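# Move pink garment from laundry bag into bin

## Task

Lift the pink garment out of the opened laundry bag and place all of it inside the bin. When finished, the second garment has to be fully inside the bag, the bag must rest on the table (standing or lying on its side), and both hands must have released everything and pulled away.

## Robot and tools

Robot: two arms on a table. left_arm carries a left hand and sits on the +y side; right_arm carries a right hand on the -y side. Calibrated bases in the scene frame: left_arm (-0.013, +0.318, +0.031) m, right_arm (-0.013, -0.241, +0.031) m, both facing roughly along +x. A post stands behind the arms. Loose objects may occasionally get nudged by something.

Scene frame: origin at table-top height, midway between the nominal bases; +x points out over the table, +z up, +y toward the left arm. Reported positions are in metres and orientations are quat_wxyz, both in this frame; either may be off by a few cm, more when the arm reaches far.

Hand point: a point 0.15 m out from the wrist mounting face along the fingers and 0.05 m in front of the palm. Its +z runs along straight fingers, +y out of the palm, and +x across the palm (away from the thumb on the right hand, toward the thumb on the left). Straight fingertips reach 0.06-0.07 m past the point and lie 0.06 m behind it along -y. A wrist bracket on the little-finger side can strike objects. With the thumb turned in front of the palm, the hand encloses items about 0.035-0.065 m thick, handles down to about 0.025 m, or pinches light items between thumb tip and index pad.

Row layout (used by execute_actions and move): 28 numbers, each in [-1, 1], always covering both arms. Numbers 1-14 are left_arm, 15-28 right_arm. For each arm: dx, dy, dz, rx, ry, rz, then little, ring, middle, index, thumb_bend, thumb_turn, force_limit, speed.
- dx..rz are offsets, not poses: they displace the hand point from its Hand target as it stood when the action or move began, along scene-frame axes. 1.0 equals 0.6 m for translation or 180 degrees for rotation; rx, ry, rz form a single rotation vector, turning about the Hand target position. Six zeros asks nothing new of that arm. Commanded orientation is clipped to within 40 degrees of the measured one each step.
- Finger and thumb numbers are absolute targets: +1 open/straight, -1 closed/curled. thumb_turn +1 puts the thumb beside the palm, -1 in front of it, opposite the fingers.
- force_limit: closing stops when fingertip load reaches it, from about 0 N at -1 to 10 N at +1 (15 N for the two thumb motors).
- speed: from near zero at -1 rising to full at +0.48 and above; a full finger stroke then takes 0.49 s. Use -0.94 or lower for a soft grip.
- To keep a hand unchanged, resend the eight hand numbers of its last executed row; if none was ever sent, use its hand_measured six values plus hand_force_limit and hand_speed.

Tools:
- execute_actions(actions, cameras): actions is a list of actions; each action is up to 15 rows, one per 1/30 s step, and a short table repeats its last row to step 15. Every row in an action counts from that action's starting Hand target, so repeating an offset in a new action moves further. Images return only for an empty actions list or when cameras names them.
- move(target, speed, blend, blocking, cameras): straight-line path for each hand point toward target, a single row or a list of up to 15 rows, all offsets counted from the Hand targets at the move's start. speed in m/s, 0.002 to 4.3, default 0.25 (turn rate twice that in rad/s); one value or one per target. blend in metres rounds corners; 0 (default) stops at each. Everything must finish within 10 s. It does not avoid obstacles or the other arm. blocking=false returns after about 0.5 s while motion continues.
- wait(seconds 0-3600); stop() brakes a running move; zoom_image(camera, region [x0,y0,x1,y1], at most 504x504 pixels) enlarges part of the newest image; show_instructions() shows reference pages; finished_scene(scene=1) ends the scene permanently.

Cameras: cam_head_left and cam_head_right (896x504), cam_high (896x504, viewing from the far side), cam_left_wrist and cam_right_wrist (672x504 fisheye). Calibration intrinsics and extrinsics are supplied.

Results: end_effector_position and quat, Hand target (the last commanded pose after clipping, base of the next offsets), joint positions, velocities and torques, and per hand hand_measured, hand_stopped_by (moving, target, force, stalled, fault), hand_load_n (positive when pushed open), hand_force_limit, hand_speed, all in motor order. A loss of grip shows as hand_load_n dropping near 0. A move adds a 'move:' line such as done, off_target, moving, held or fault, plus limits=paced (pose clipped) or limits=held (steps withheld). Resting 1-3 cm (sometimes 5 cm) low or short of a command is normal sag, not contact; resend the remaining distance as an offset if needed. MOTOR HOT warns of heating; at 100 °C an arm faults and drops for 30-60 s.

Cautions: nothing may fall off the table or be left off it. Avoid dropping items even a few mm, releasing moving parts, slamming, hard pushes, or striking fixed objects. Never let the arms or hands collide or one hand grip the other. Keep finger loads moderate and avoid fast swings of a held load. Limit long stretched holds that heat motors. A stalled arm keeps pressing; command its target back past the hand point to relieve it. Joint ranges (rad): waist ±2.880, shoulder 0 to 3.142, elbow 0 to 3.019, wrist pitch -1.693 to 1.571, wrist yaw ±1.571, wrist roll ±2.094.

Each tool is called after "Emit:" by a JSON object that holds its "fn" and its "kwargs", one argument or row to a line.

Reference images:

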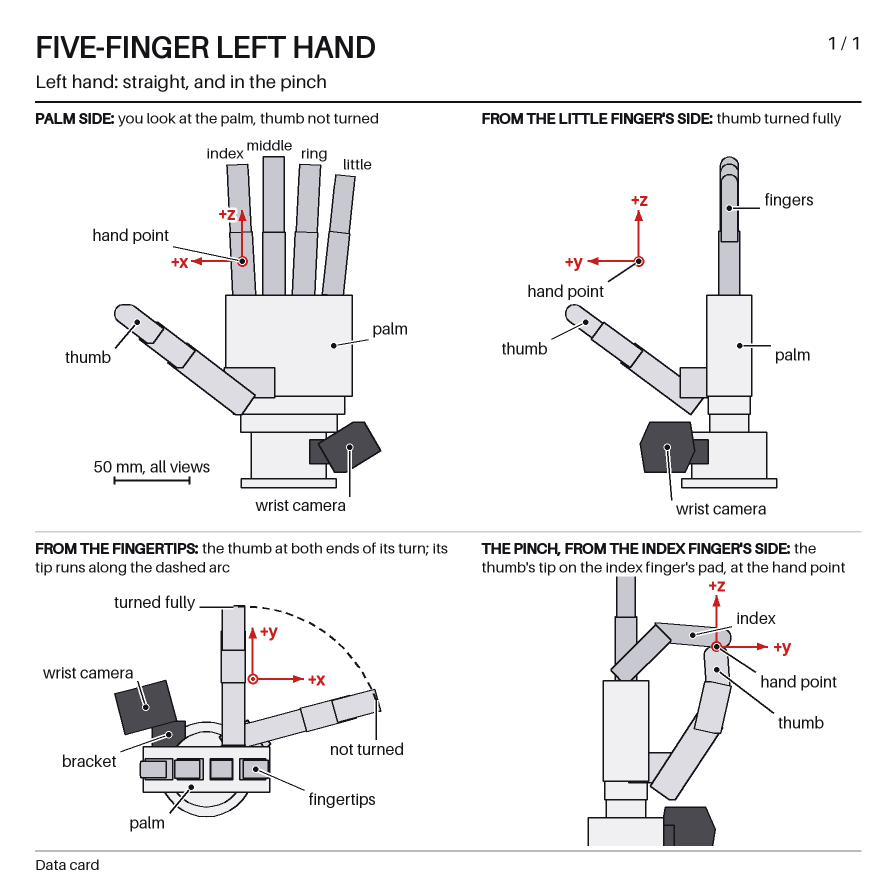

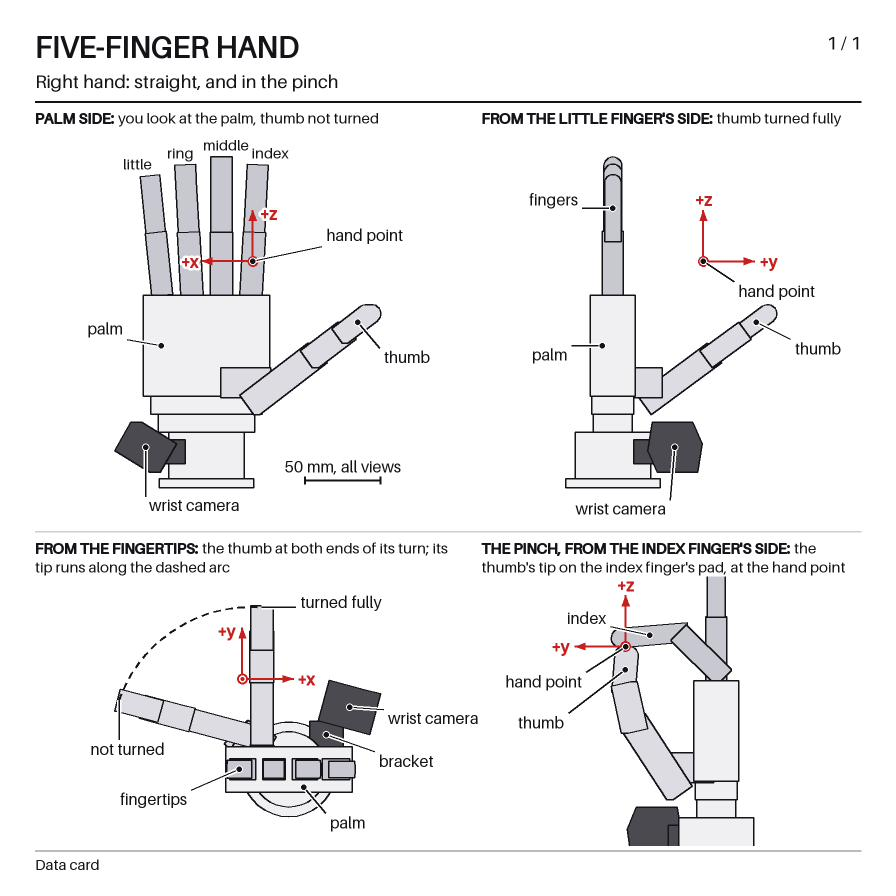

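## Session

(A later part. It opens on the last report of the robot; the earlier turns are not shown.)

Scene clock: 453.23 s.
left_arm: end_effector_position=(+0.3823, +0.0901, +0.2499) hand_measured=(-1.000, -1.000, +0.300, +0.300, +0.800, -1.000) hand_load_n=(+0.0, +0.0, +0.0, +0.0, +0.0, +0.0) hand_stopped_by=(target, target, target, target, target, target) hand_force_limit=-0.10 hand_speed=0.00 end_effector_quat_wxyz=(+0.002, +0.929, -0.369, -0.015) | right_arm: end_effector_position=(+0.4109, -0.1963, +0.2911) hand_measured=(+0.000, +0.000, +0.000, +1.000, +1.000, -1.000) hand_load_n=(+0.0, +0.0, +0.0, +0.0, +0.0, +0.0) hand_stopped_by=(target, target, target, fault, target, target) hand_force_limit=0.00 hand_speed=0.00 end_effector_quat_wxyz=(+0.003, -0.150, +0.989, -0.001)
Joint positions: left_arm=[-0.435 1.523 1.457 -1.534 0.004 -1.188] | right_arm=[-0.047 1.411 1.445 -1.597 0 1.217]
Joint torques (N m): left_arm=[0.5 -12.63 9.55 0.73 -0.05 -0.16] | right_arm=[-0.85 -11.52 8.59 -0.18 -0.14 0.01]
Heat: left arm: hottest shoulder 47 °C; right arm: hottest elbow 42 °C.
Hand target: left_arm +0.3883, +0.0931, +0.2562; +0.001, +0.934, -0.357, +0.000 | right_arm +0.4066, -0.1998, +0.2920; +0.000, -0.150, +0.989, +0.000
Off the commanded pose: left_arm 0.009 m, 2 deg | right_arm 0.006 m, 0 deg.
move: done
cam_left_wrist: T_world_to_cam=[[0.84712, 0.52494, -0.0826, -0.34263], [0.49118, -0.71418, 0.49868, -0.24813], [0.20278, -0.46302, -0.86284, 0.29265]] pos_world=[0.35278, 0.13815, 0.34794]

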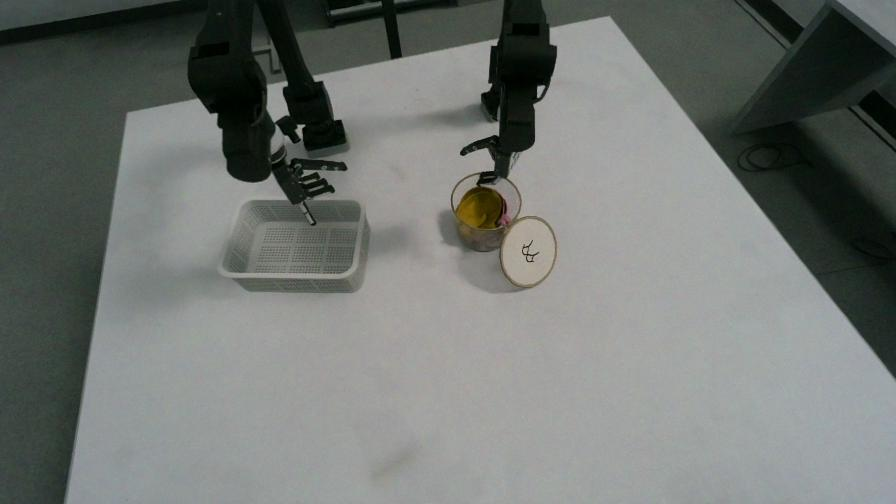

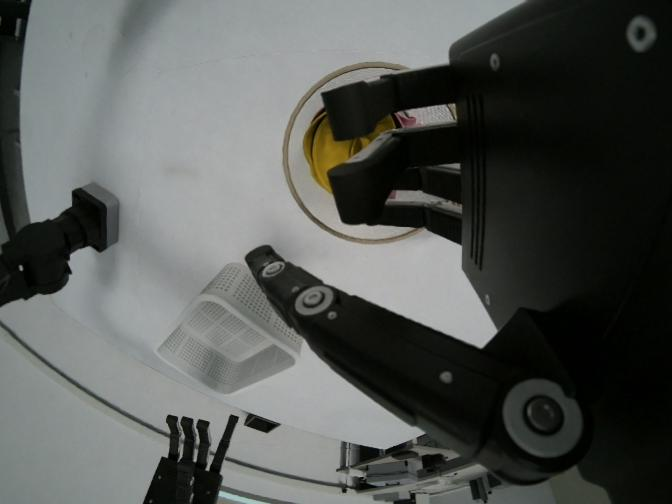

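Emit:
{"fn": "move", "kwargs": {
  "target": [
    [0.0045,0.0115,0.0,0,0,0.122,-1,-1,0.3,0.3,0.8,-1,-0.1,0,0,0,0,0,0,0,0,0,0,1,1.0,-1,0,0.0],
    [0.0045,0.0115,-0.219,0,0,0.122,-1,-1,0.3,0.3,0.8,-1,-0.1,0,0,0,0,0,0,0,0,0,0,1,1.0,-1,0,0.0]
  ],
  "speed": 0.12,
  "cameras": ["cam_head_left","cam_head_right","cam_high","cam_left_wrist"]
}}

Emit:
{"fn": "zoom_image", "kwargs": {
  "camera": "cam_high",
  "region": [430, 120, 570, 260]
}}

Emit:
{"fn": "zoom_image", "kwargs": {
  "camera": "cam_head_right",
  "region": [365, 190, 465, 300]
}}

Emit:
{"fn": "zoom_image", "kwargs": {
  "camera": "cam_head_left",
  "region": [365, 190, 465, 300]
}}

Scene clock: 457.77 s.
left_arm: end_effector_position=(+0.3831, +0.0976, +0.1268) hand_measured=(-1.000, -1.000, +0.300, +0.300, +0.800, -1.000) hand_load_n=(+0.0, +0.0, +0.0, +0.0, +0.0, +0.0) hand_stopped_by=(target, target, target, target, target, target) hand_force_limit=-0.10 hand_speed=0.00 end_effector_quat_wxyz=(+0.001, +0.983, -0.185, -0.005) | right_arm: end_effector_position=(+0.4109, -0.1963, +0.2911) hand_measured=(+0.000, +0.000, +0.000, +1.000, +1.000, -1.000) hand_load_n=(+0.0, +0.0, +0.0, +0.0, -0.5, +0.0) hand_stopped_by=(target, target, target, fault, target, target) hand_force_limit=0.00 hand_speed=0.00 end_effector_quat_wxyz=(+0.003, -0.150, +0.989, -0.001)
Joint positions: left_arm=[-0.435 1.516 1.116 -1.181 0.003 -1.572] | right_arm=[-0.047 1.411 1.445 -1.597 0 1.217]
Joint torques (N m): left_arm=[0.32 -9.23 9.11 0.69 -0.05 -0.11] | right_arm=[-0.79 -11.52 8.58 -0.17 -0.14 0.01]
Heat: left arm: hottest shoulder 46 °C; right arm: hottest elbow 42 °C.
Hand target: left_arm +0.3911, +0.0999, +0.1248; +0.001, +0.985, -0.172, +0.000 | right_arm +0.4066, -0.1998, +0.2920; +0.000, -0.150, +0.989, +0.000
Off the commanded pose: left_arm 0.008 m, 2 deg | right_arm 0.006 m, 0 deg.
move: done
cam_left_wrist: T_world_to_cam=[[0.59015, 0.80447, -0.06749, -0.28814], [0.71312, -0.48029, 0.51066, -0.29121], [0.37839, -0.34949, -0.85713, 0.11058]] pos_world=[0.33587, 0.13058, 0.22405]

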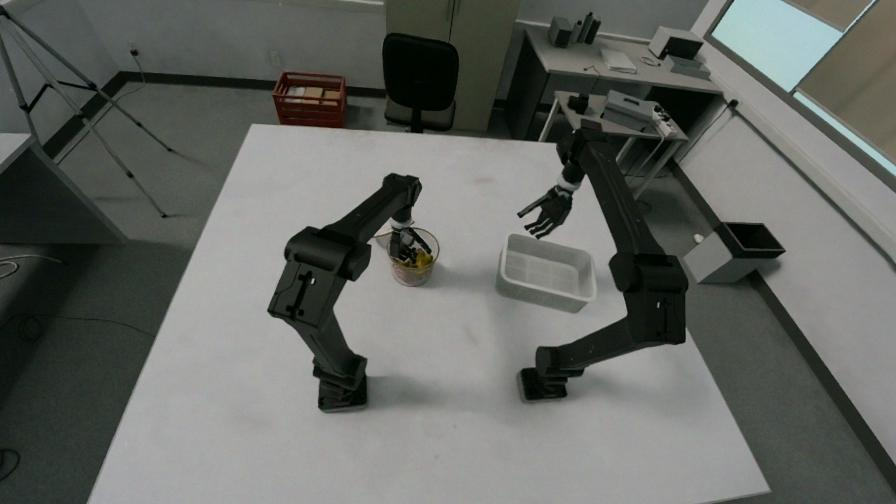

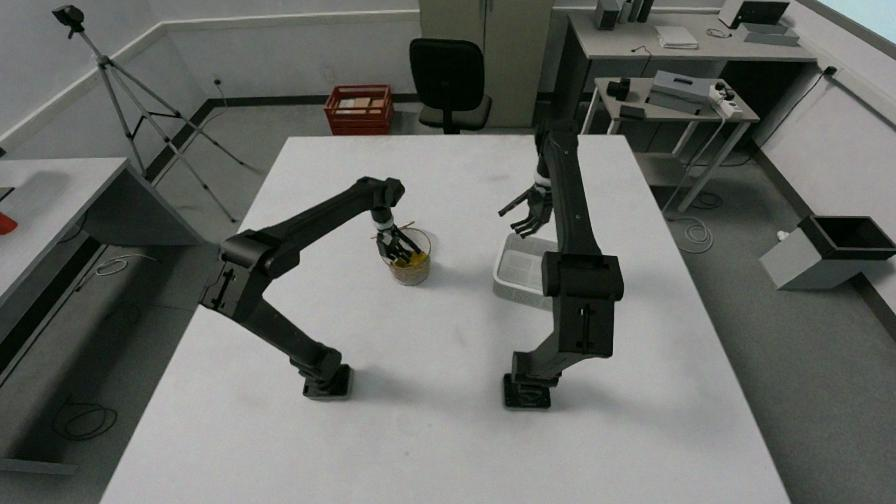

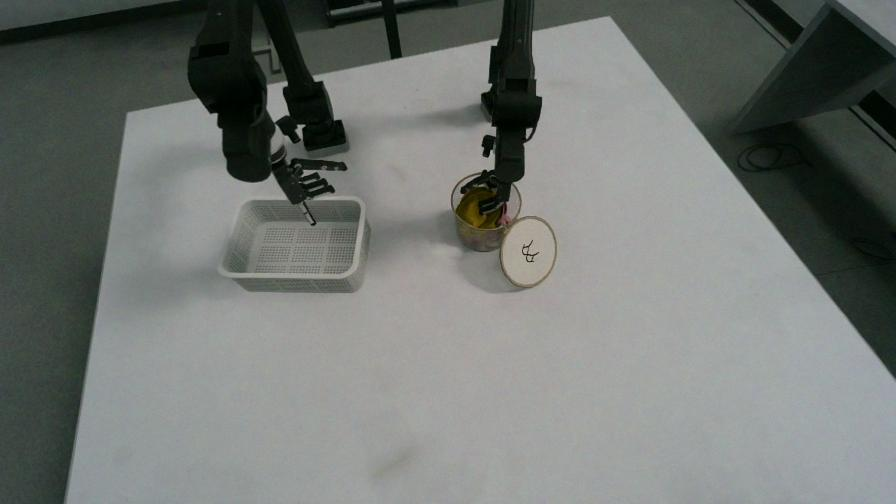

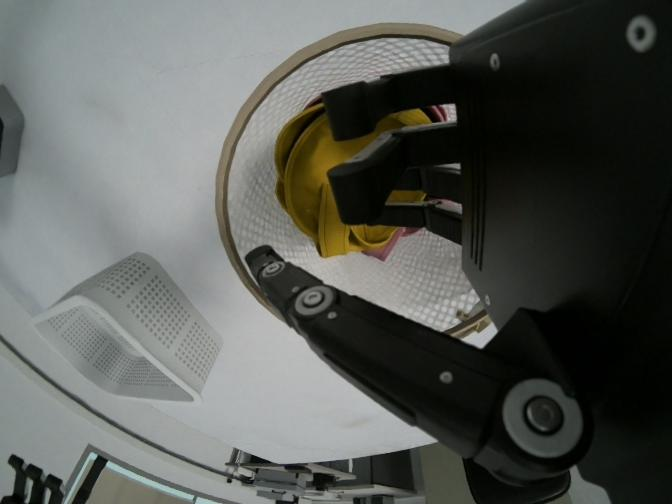

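Scaled by 3.600 from the camera's image (finer frame: 1280x720).

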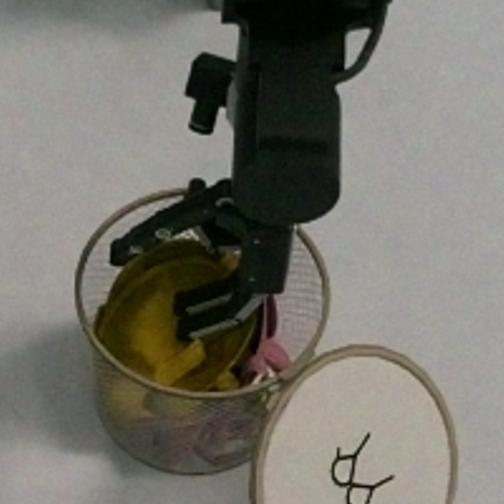

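Scaled by 4.582 from the camera's image (finer frame: 1280x720).

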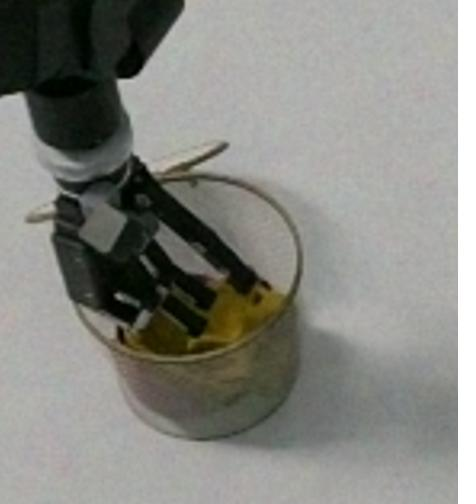

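Scaled by 4.582 from the camera's image (finer frame: 1280x720).

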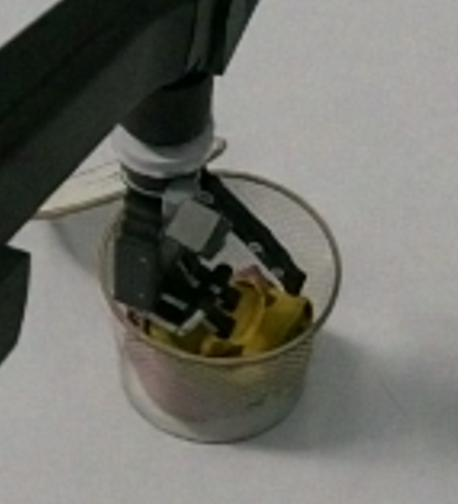

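Emit:
{"fn": "move", "kwargs": {
  "target": [0,0,-0.075,0,0,0,-1,-1,0.3,0.3,0.8,-1,-0.1,0,0,0,0,0,0,0,0,0,0,1,1.0,-1,0,0.0],
  "speed": 0.05,
  "cameras": ["cam_head_left","cam_head_right","cam_high","cam_left_wrist"]
}}

Emit:
{"fn": "zoom_image", "kwargs": {
  "camera": "cam_high",
  "region": [430, 120, 570, 260]
}}

Emit:
{"fn": "zoom_image", "kwargs": {
  "camera": "cam_left_wrist",
  "region": [180, 20, 480, 360]
}}

Emit:
{"fn": "zoom_image", "kwargs": {
  "camera": "cam_head_left",
  "region": [365, 190, 465, 300]
}}

Scene clock: 459.87 s.
left_arm: end_effector_position=(+0.3852, +0.0968, +0.0852) hand_measured=(-1.000, -1.000, +0.300, +0.300, +0.800, -1.000) hand_load_n=(+0.0, +0.0, +0.0, +0.0, +0.0, +0.0) hand_stopped_by=(target, target, target, target, target, target) hand_force_limit=-0.10 hand_speed=0.00 end_effector_quat_wxyz=(+0.001, +0.983, -0.185, -0.001) | right_arm: end_effector_position=(+0.4109, -0.1963, +0.2911) hand_measured=(+0.000, +0.000, +0.000, +1.000, +1.000, -1.000) hand_load_n=(+0.0, +0.0, +0.0, +0.0, +0.0, +0.0) hand_stopped_by=(target, target, target, fault, target, target) hand_force_limit=0.00 hand_speed=0.00 end_effector_quat_wxyz=(+0.003, -0.150, +0.989, -0.001)
Joint positions: left_arm=[-0.435 1.566 1.053 -1.059 0.003 -1.572] | right_arm=[-0.047 1.411 1.445 -1.597 0 1.217]
Joint torques (N m): left_arm=[0.26 -10.29 8.23 0.85 -0.08 -0.11] | right_arm=[-0.85 -11.52 8.57 -0.17 -0.13 0.01]
Heat: left arm: hottest shoulder 46 °C; right arm: hottest elbow 42 °C.
Hand target: left_arm +0.3911, +0.0999, +0.0797; +0.001, +0.985, -0.173, +0.000 | right_arm +0.4066, -0.1998, +0.2920; +0.000, -0.150, +0.989, +0.000
Off the commanded pose: left_arm 0.009 m, 1 deg | right_arm 0.006 m, 0 deg.
move: done
cam_left_wrist: T_world_to_cam=[[0.59069, 0.80428, -0.06493, -0.29199], [0.70901, -0.47893, 0.51761, -0.2709], [0.38521, -0.35178, -0.85315, 0.07126]] pos_world=[0.3371, 0.13017, 0.18205]

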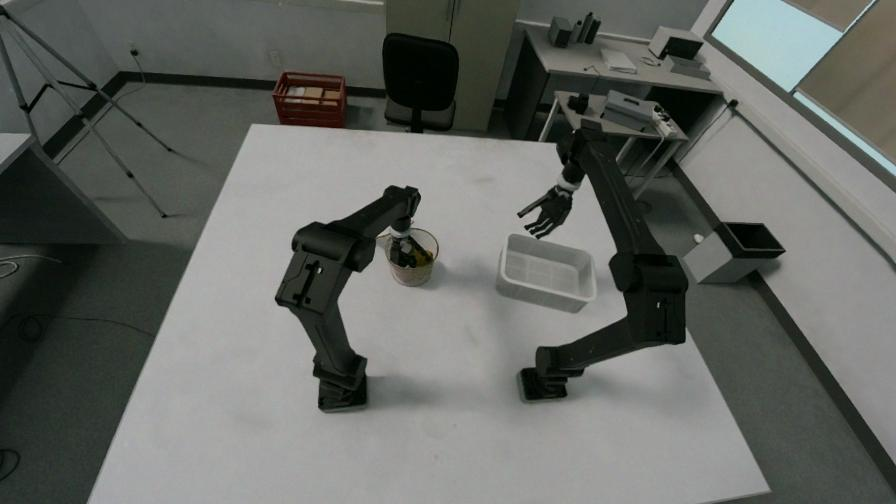

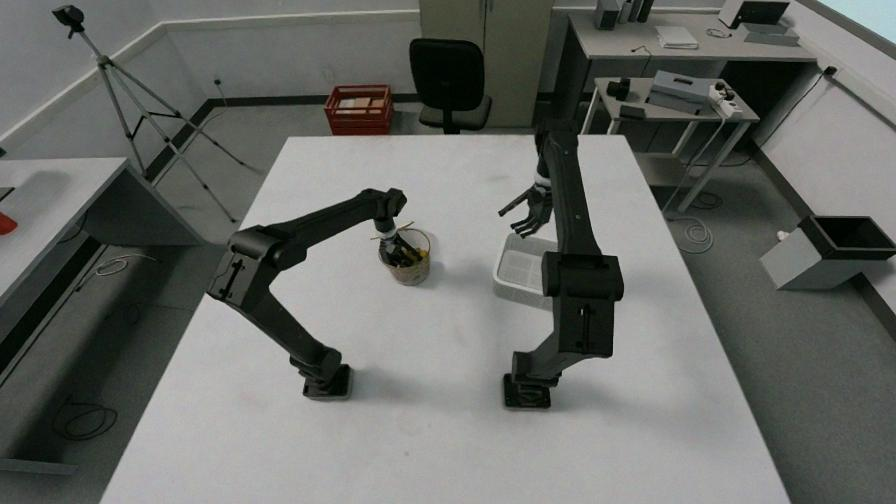

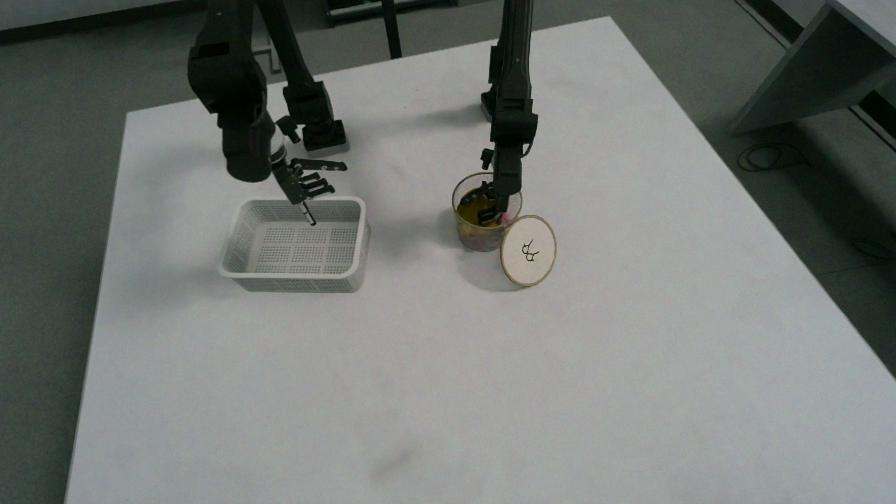

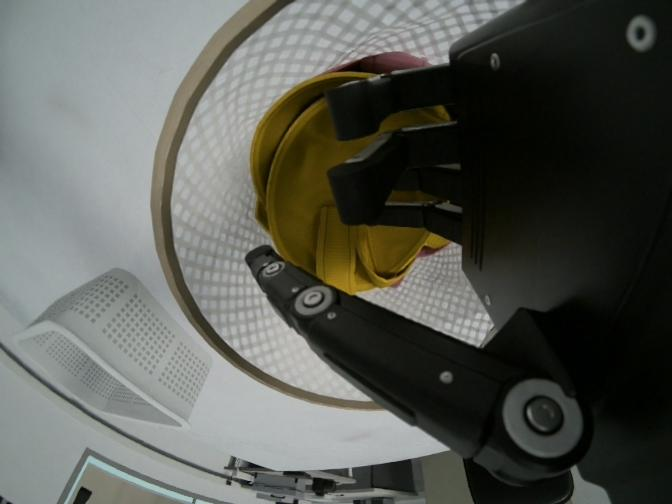

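Scaled by 3.600 from the camera's image (finer frame: 1280x720).

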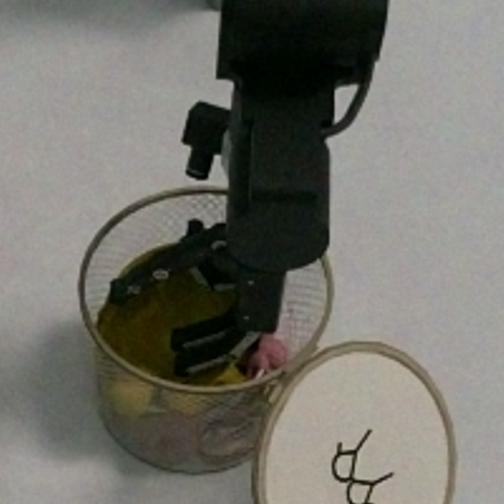

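Scaled by 1.482 from the camera's image (finer frame: 960x720).

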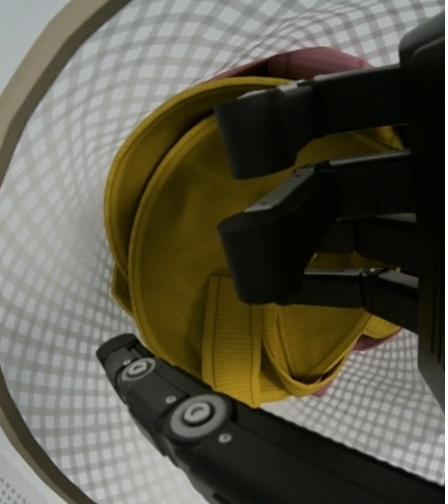

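Scaled by 4.582 from the camera's image (finer frame: 1280x720).

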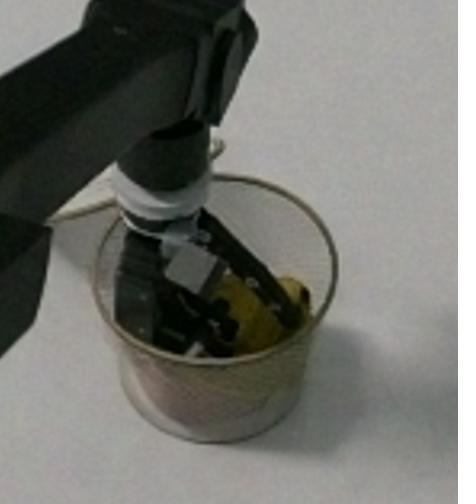

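Emit:
{"fn": "move", "kwargs": {
  "target": [
    [0,0,-0.018,0,0,0,-1,-1,0.3,0.3,0.8,-1,-0.1,0,0,0,0,0,0,0,0,0,0,1,1.0,-1,0,0.0],
    [0,0,-0.018,0,0,0,-1,-1,0.0,0.0,0.8,-1,-0.1,-0.5,0,0,0,0,0,0,0,0,0,1,1.0,-1,0,0.0]
  ],
  "speed": 0.05,
  "cameras": ["cam_high","cam_left_wrist"]
}}

Emit:
{"fn": "zoom_image", "kwargs": {
  "camera": "cam_left_wrist",
  "region": [180, 20, 480, 360]
}}

Emit:
{"fn": "zoom_image", "kwargs": {
  "camera": "cam_high",
  "region": [430, 120, 570, 260]
}}

Scene clock: 462.07 s.
left_arm: end_effector_position=(+0.3857, +0.0967, +0.0752) hand_measured=(-1.000, -1.000, +0.000, +0.000, +0.800, -1.000) hand_load_n=(+0.0, +0.0, +0.0, +0.0, +0.0, +0.0) hand_stopped_by=(target, target, target, target, target, target) hand_force_limit=-0.10 hand_speed=-0.50 end_effector_quat_wxyz=(+0.002, +0.983, -0.185, +0.000) | right_arm: end_effector_position=(+0.4109, -0.1963, +0.2911) hand_measured=(+0.000, +0.000, +0.000, +1.000, +1.000, -1.000) hand_load_n=(-0.5, +0.0, +0.0, +0.0, +0.0, +0.0) hand_stopped_by=(target, target, target, fault, target, target) hand_force_limit=0.00 hand_speed=0.00 end_effector_quat_wxyz=(+0.003, -0.150, +0.989, -0.001)
Joint positions: left_arm=[-0.435 1.58 1.039 -1.03 0.003 -1.573] | right_arm=[-0.047 1.411 1.445 -1.597 0 1.217]
Joint torques (N m): left_arm=[0.09 -9.88 8.09 0.75 0.02 -0.13] | right_arm=[-0.79 -11.52 8.58 -0.18 -0.14 0.01]
Heat: left arm: hottest shoulder 46 °C; right arm: hottest elbow 42 °C.
Hand target: left_arm +0.3910, +0.0999, +0.0689; +0.001, +0.985, -0.172, +0.000 | right_arm +0.4066, -0.1998, +0.2920; +0.000, -0.150, +0.989, +0.000
Off the commanded pose: left_arm 0.009 m, 1 deg | right_arm 0.006 m, 0 deg.
move: done
cam_left_wrist: T_world_to_cam=[[0.59018, 0.80468, -0.06461, -0.2926], [0.70866, -0.47809, 0.51887, -0.26619], [0.38664, -0.35201, -0.85241, 0.06187]] pos_world=[0.3374, 0.12997, 0.17195]

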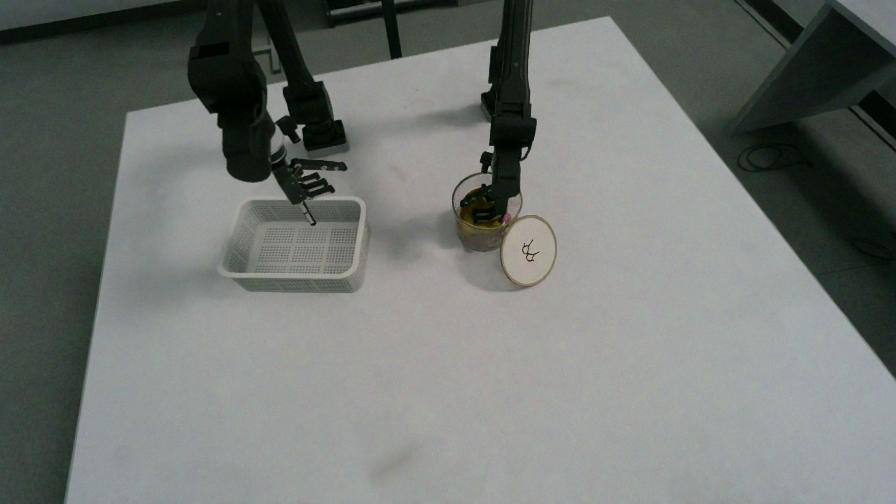

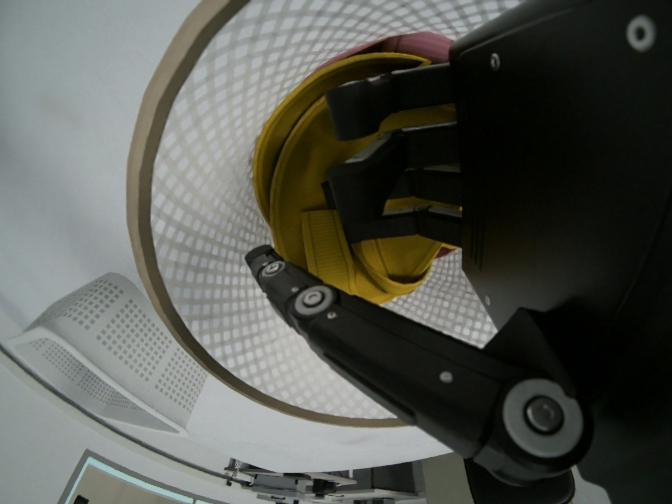

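Scaled by 1.482 from the camera's image (finer frame: 960x720).

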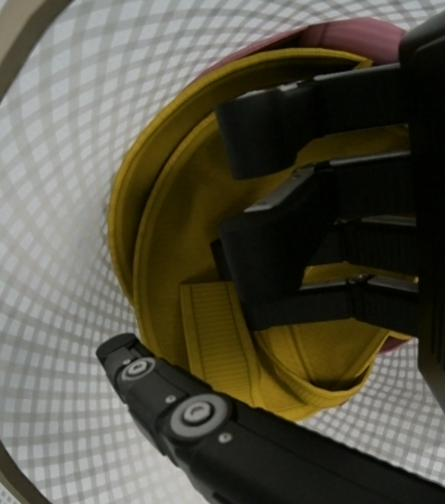

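Scaled by 3.600 from the camera's image (finer frame: 1280x720).

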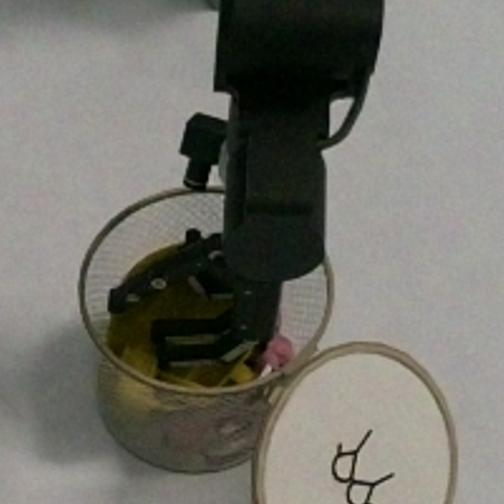

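Emit:
{"fn": "move", "kwargs": {
  "target": [
    [0,0,-0.012,0,0,0,-1,-1,0.0,0.0,0.8,-1,-0.1,-0.5,0,0,0,0,0,0,0,0,0,1,1.0,-1,0,0.0],
    [0,0,-0.012,0,0,0,-1,-1,-0.1,-0.1,0.0,-1,-0.3,-0.6,0,0,0,0,0,0,0,0,0,1,1.0,-1,0,0.0]
  ],
  "speed": 0.05,
  "cameras": ["cam_high","cam_left_wrist"]
}}

Emit:
{"fn": "zoom_image", "kwargs": {
  "camera": "cam_left_wrist",
  "region": [180, 20, 480, 360]
}}

Emit:
{"fn": "zoom_image", "kwargs": {
  "camera": "cam_high",
  "region": [430, 120, 570, 260]
}}

Scene clock: 464.87 s.
left_arm: end_effector_position=(+0.3862, +0.0965, +0.0681) hand_measured=(-1.000, -1.000, -0.100, -0.100, +0.000, -1.000) hand_load_n=(+0.0, +0.0, +0.0, +0.0, +0.0, +0.0) hand_stopped_by=(target, target, target, target, target, target) hand_force_limit=-0.30 hand_speed=-0.60 end_effector_quat_wxyz=(+0.002, +0.983, -0.185, +0.001) | right_arm: end_effector_position=(+0.4109, -0.1963, +0.2911) hand_measured=(+0.000, +0.000, +0.000, +1.000, +1.000, -1.000) hand_load_n=(+0.0, +0.0, +0.0, +0.0, +0.0, +0.0) hand_stopped_by=(target, target, target, fault, target, target) hand_force_limit=0.00 hand_speed=0.00 end_effector_quat_wxyz=(+0.003, -0.150, +0.989, -0.001)
Joint positions: left_arm=[-0.435 1.59 1.03 -1.009 0.003 -1.573] | right_arm=[-0.047 1.411 1.445 -1.597 0 1.217]
Joint torques (N m): left_arm=[0.56 -10.34 7.79 0.65 -0.07 -0.14] | right_arm=[-0.85 -11.52 8.58 -0.17 -0.14 0.01]
Heat: left arm: hottest shoulder 45 °C; right arm: hottest elbow 42 °C.
Hand target: left_arm +0.3910, +0.0999, +0.0617; +0.001, +0.985, -0.172, +0.000 | right_arm +0.4066, -0.1998, +0.2920; +0.000, -0.150, +0.989, +0.000
Off the commanded pose: left_arm 0.009 m, 1 deg | right_arm 0.006 m, 0 deg.
move: done
cam_left_wrist: T_world_to_cam=[[0.59029, 0.80463, -0.06423, -0.29332], [0.70792, -0.47783, 0.52012, -0.26278], [0.38782, -0.35249, -0.85167, 0.05509]] pos_world=[0.33781, 0.12987, 0.16476]

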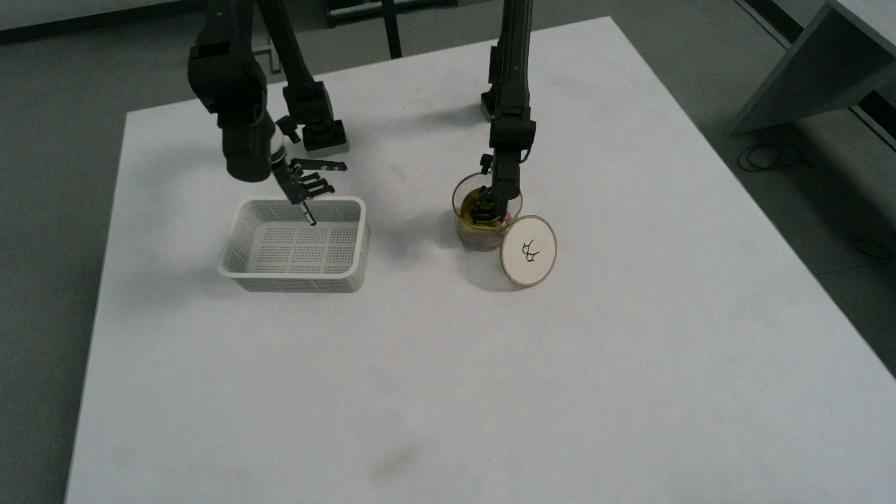

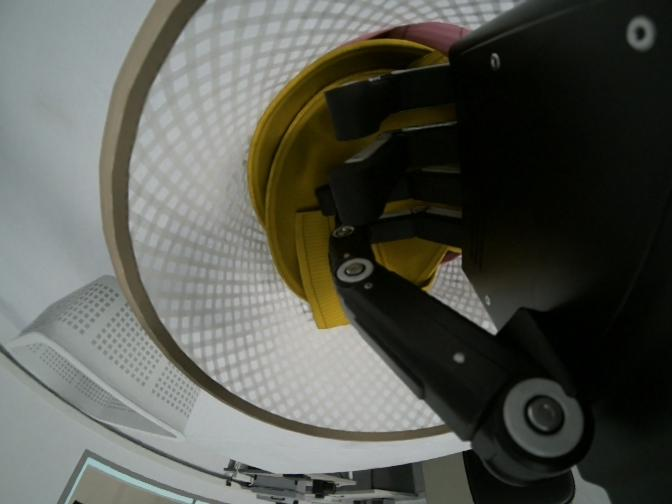

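Scaled by 1.482 from the camera's image (finer frame: 960x720).

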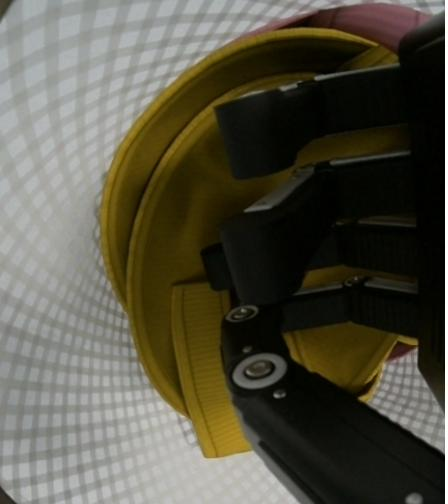

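Scaled by 3.600 from the camera's image (finer frame: 1280x720).

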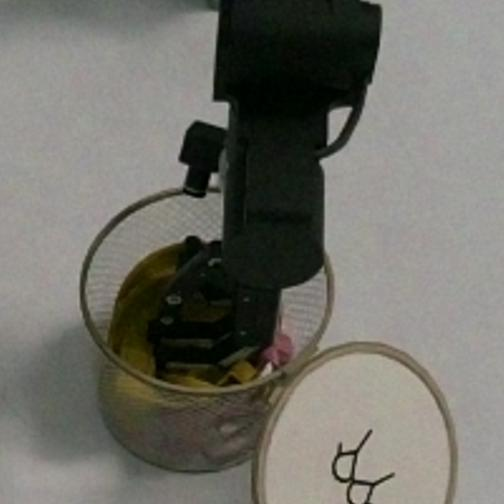

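Emit:
{"fn": "move", "kwargs": {
  "target": [
    [0,0,0.035,0,0,0,-1,-1,-0.1,-0.1,0.0,-1,-0.3,-0.6,0,0,0,0,0,0,0,0,0,1,1.0,-1,0,0.0],
    [-0.010,-0.028,0.04,0,0,0,-1,-1,0.45,0.45,0.8,-1,-0.3,0,0,0,0,0,0,0,0,0,0,1,1.0,-1,0,0.0],
    [-0.010,-0.028,0.022,0,0,0,-1,-1,0.45,0.45,0.8,-1,-0.3,0,0,0,0,0,0,0,0,0,0,1,1.0,-1,0,0.0]
  ],
  "speed": 0.05,
  "cameras": ["cam_high","cam_left_wrist"]
}}

Emit:
{"fn": "zoom_image", "kwargs": {
  "camera": "cam_left_wrist",
  "region": [180, 20, 480, 360]
}}

Scene clock: 469.13 s.
left_arm: end_effector_position=(+0.3782, +0.0907, +0.0776) hand_measured=(-1.000, -1.000, +0.450, +0.450, +0.800, -1.000) hand_load_n=(+0.0, +0.0, -0.5, +0.0, -0.5, +0.0) hand_stopped_by=(target, target, target, target, target, target) hand_force_limit=-0.30 hand_speed=0.00 end_effector_quat_wxyz=(+0.001, +0.985, -0.174, -0.007) | right_arm: end_effector_position=(+0.4109, -0.1963, +0.2911) hand_measured=(+0.000, +0.000, +0.000, +1.000, +1.000, -1.000) hand_load_n=(+0.0, +0.0, +0.0, +0.0, -0.5, +0.0) hand_stopped_by=(target, target, target, fault, target, target) hand_force_limit=0.00 hand_speed=0.00 end_effector_quat_wxyz=(+0.003, -0.150, +0.989, -0.001)
Joint positions: left_arm=[-0.456 1.57 1.035 -1.049 0.005 -1.615] | right_arm=[-0.047 1.411 1.445 -1.597 0 1.217]
Joint torques (N m): left_arm=[-1.85 -9.76 9.32 0.88 -0.12 -0.12] | right_arm=[-0.79 -11.52 8.58 -0.17 -0.13 0.01]
Heat: left arm: hottest shoulder 45 °C; right arm: hottest elbow 42 °C.
Hand target: left_arm +0.3850, +0.0832, +0.0748; +0.000, +0.985, -0.172, +0.000 | right_arm +0.4066, -0.1998, +0.2920; +0.000, -0.150, +0.989, +0.000
Off the commanded pose: left_arm 0.011 m, 1 deg | right_arm 0.006 m, 0 deg.
move: off_target (left_arm); target 2's new numbers were sent with left_arm's hand 0.020 m and 2 deg from that target
cam_left_wrist: T_world_to_cam=[[0.57202, 0.81732, -0.06916, -0.27722], [0.72512, -0.46447, 0.5084, -0.27165], [0.3834, -0.34097, -0.85834, 0.06537]] pos_world=[0.33048, 0.12269, 0.17505]

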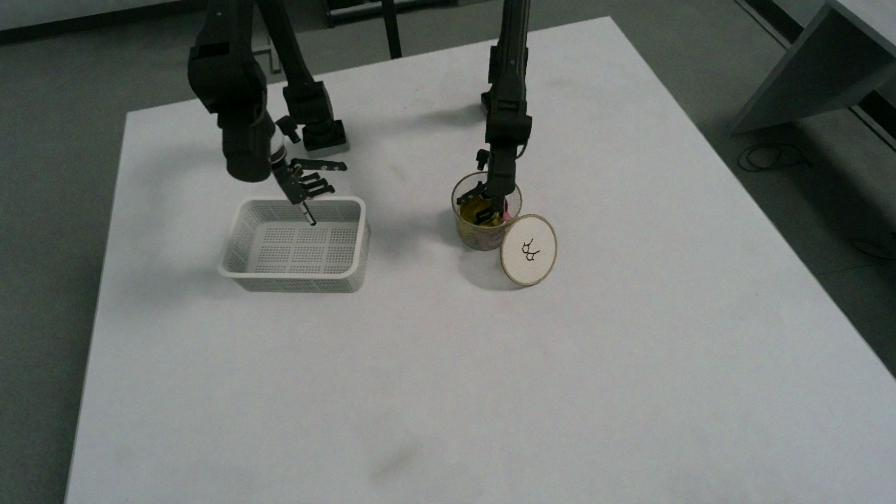

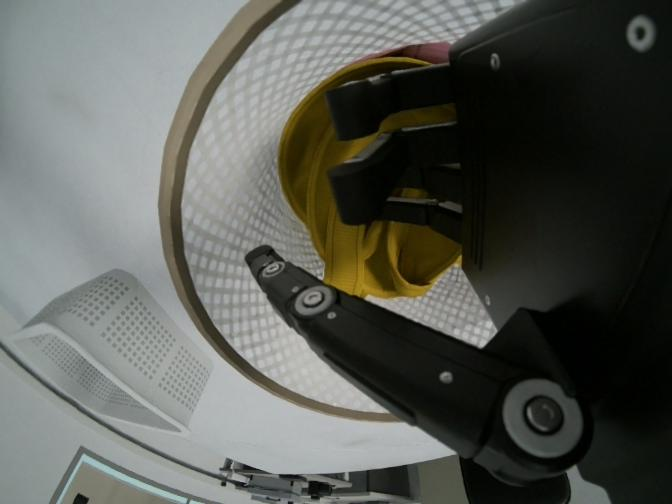

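Scaled by 1.482 from the camera's image (finer frame: 960x720).

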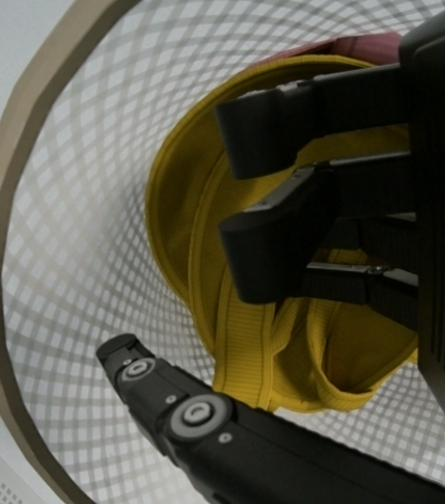

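Emit:
{"fn": "move", "kwargs": {
  "target": [
    [0,0,-0.012,0,0,0,-1,-1,0.2,0.2,0.8,-1,-0.3,0,0,0,0,0,0,0,0,0,0,1,1.0,-1,0,0.0],
    [0,0,-0.03,0,0,0,-1,-1,0.05,0.05,0.8,-1,-0.3,0,0,0,0,0,0,0,0,0,0,1,1.0,-1,0,0.0],
    [0,0,-0.03,0,0,0,-1,-1,-0.15,-0.15,0.0,-1,-0.2,-0.3,0,0,0,0,0,0,0,0,0,1,1.0,-1,0,0.0]
  ],
  "speed": 0.05,
  "cameras": ["cam_high","cam_left_wrist"]
}}

Emit:
{"fn": "zoom_image", "kwargs": {
  "camera": "cam_left_wrist",
  "region": [180, 20, 480, 360]
}}

Scene clock: 472.40 s.
left_arm: end_effector_position=(+0.3857, +0.0881, +0.0639) hand_measured=(-1.000, -1.000, -0.150, -0.150, +0.000, -1.000) hand_load_n=(+0.0, +0.0, +0.0, +0.0, +0.0, +0.0) hand_stopped_by=(target, target, target, target, target, target) hand_force_limit=-0.20 hand_speed=-0.30 end_effector_quat_wxyz=(+0.002, +0.985, -0.174, +0.001) | right_arm: end_effector_position=(+0.4109, -0.1963, +0.2911) hand_measured=(+0.000, +0.000, +0.000, +1.000, +1.000, -1.000) hand_load_n=(+0.0, +0.0, +0.0, +0.0, +0.0, +0.0) hand_stopped_by=(target, target, target, fault, target, target) hand_force_limit=0.00 hand_speed=0.00 end_effector_quat_wxyz=(+0.003, -0.150, +0.989, -0.001)
Joint positions: left_arm=[-0.456 1.6 1.029 -0.997 0.003 -1.615] | right_arm=[-0.047 1.411 1.445 -1.597 0 1.217]
Joint torques (N m): left_arm=[-1.85 -9.99 7.71 0.81 0 -0.11] | right_arm=[-0.79 -11.46 8.57 -0.18 -0.14 0.01]
Heat: left arm: hottest shoulder 45 °C; right arm: hottest elbow 42 °C.
Hand target: left_arm +0.3850, +0.0832, +0.0569; +0.001, +0.985, -0.172, +0.000 | right_arm +0.4066, -0.1998, +0.2920; +0.000, -0.150, +0.989, +0.000
Off the commanded pose: left_arm 0.009 m, 0 deg | right_arm 0.006 m, 0 deg.
move: done; target 2's new numbers were sent with left_arm's hand 0.011 m and 0 deg from that target
cam_left_wrist: T_world_to_cam=[[0.57298, 0.81708, -0.0638, -0.28103], [0.71761, -0.46258, 0.52063, -0.26931], [0.39588, -0.34409, -0.8514, 0.04484]] pos_world=[0.33653, 0.12048, 0.16046]

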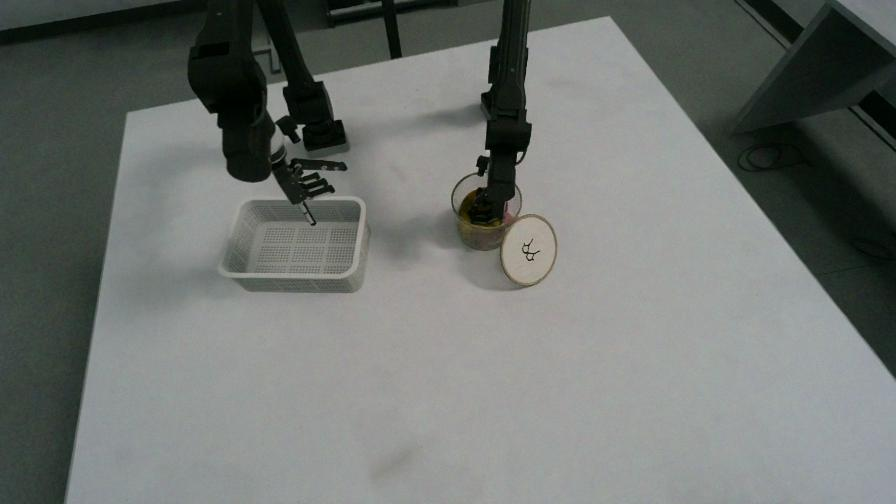

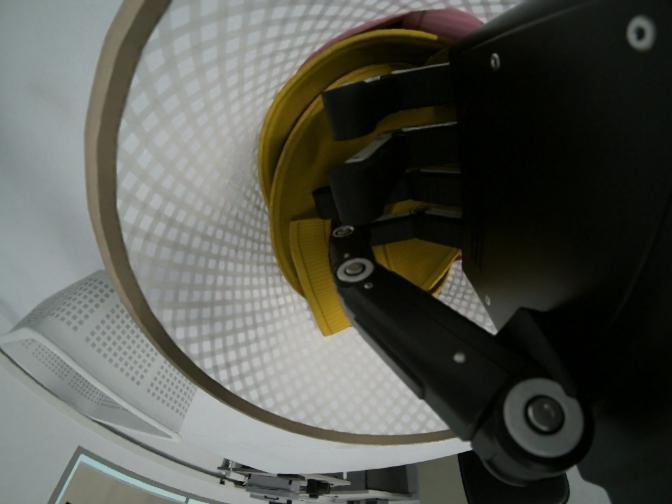

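Scaled by 1.482 from the camera's image (finer frame: 960x720).

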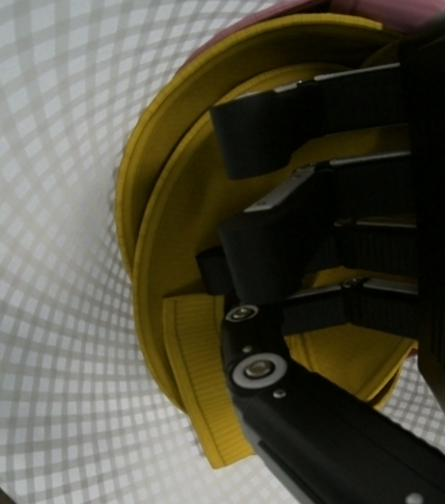

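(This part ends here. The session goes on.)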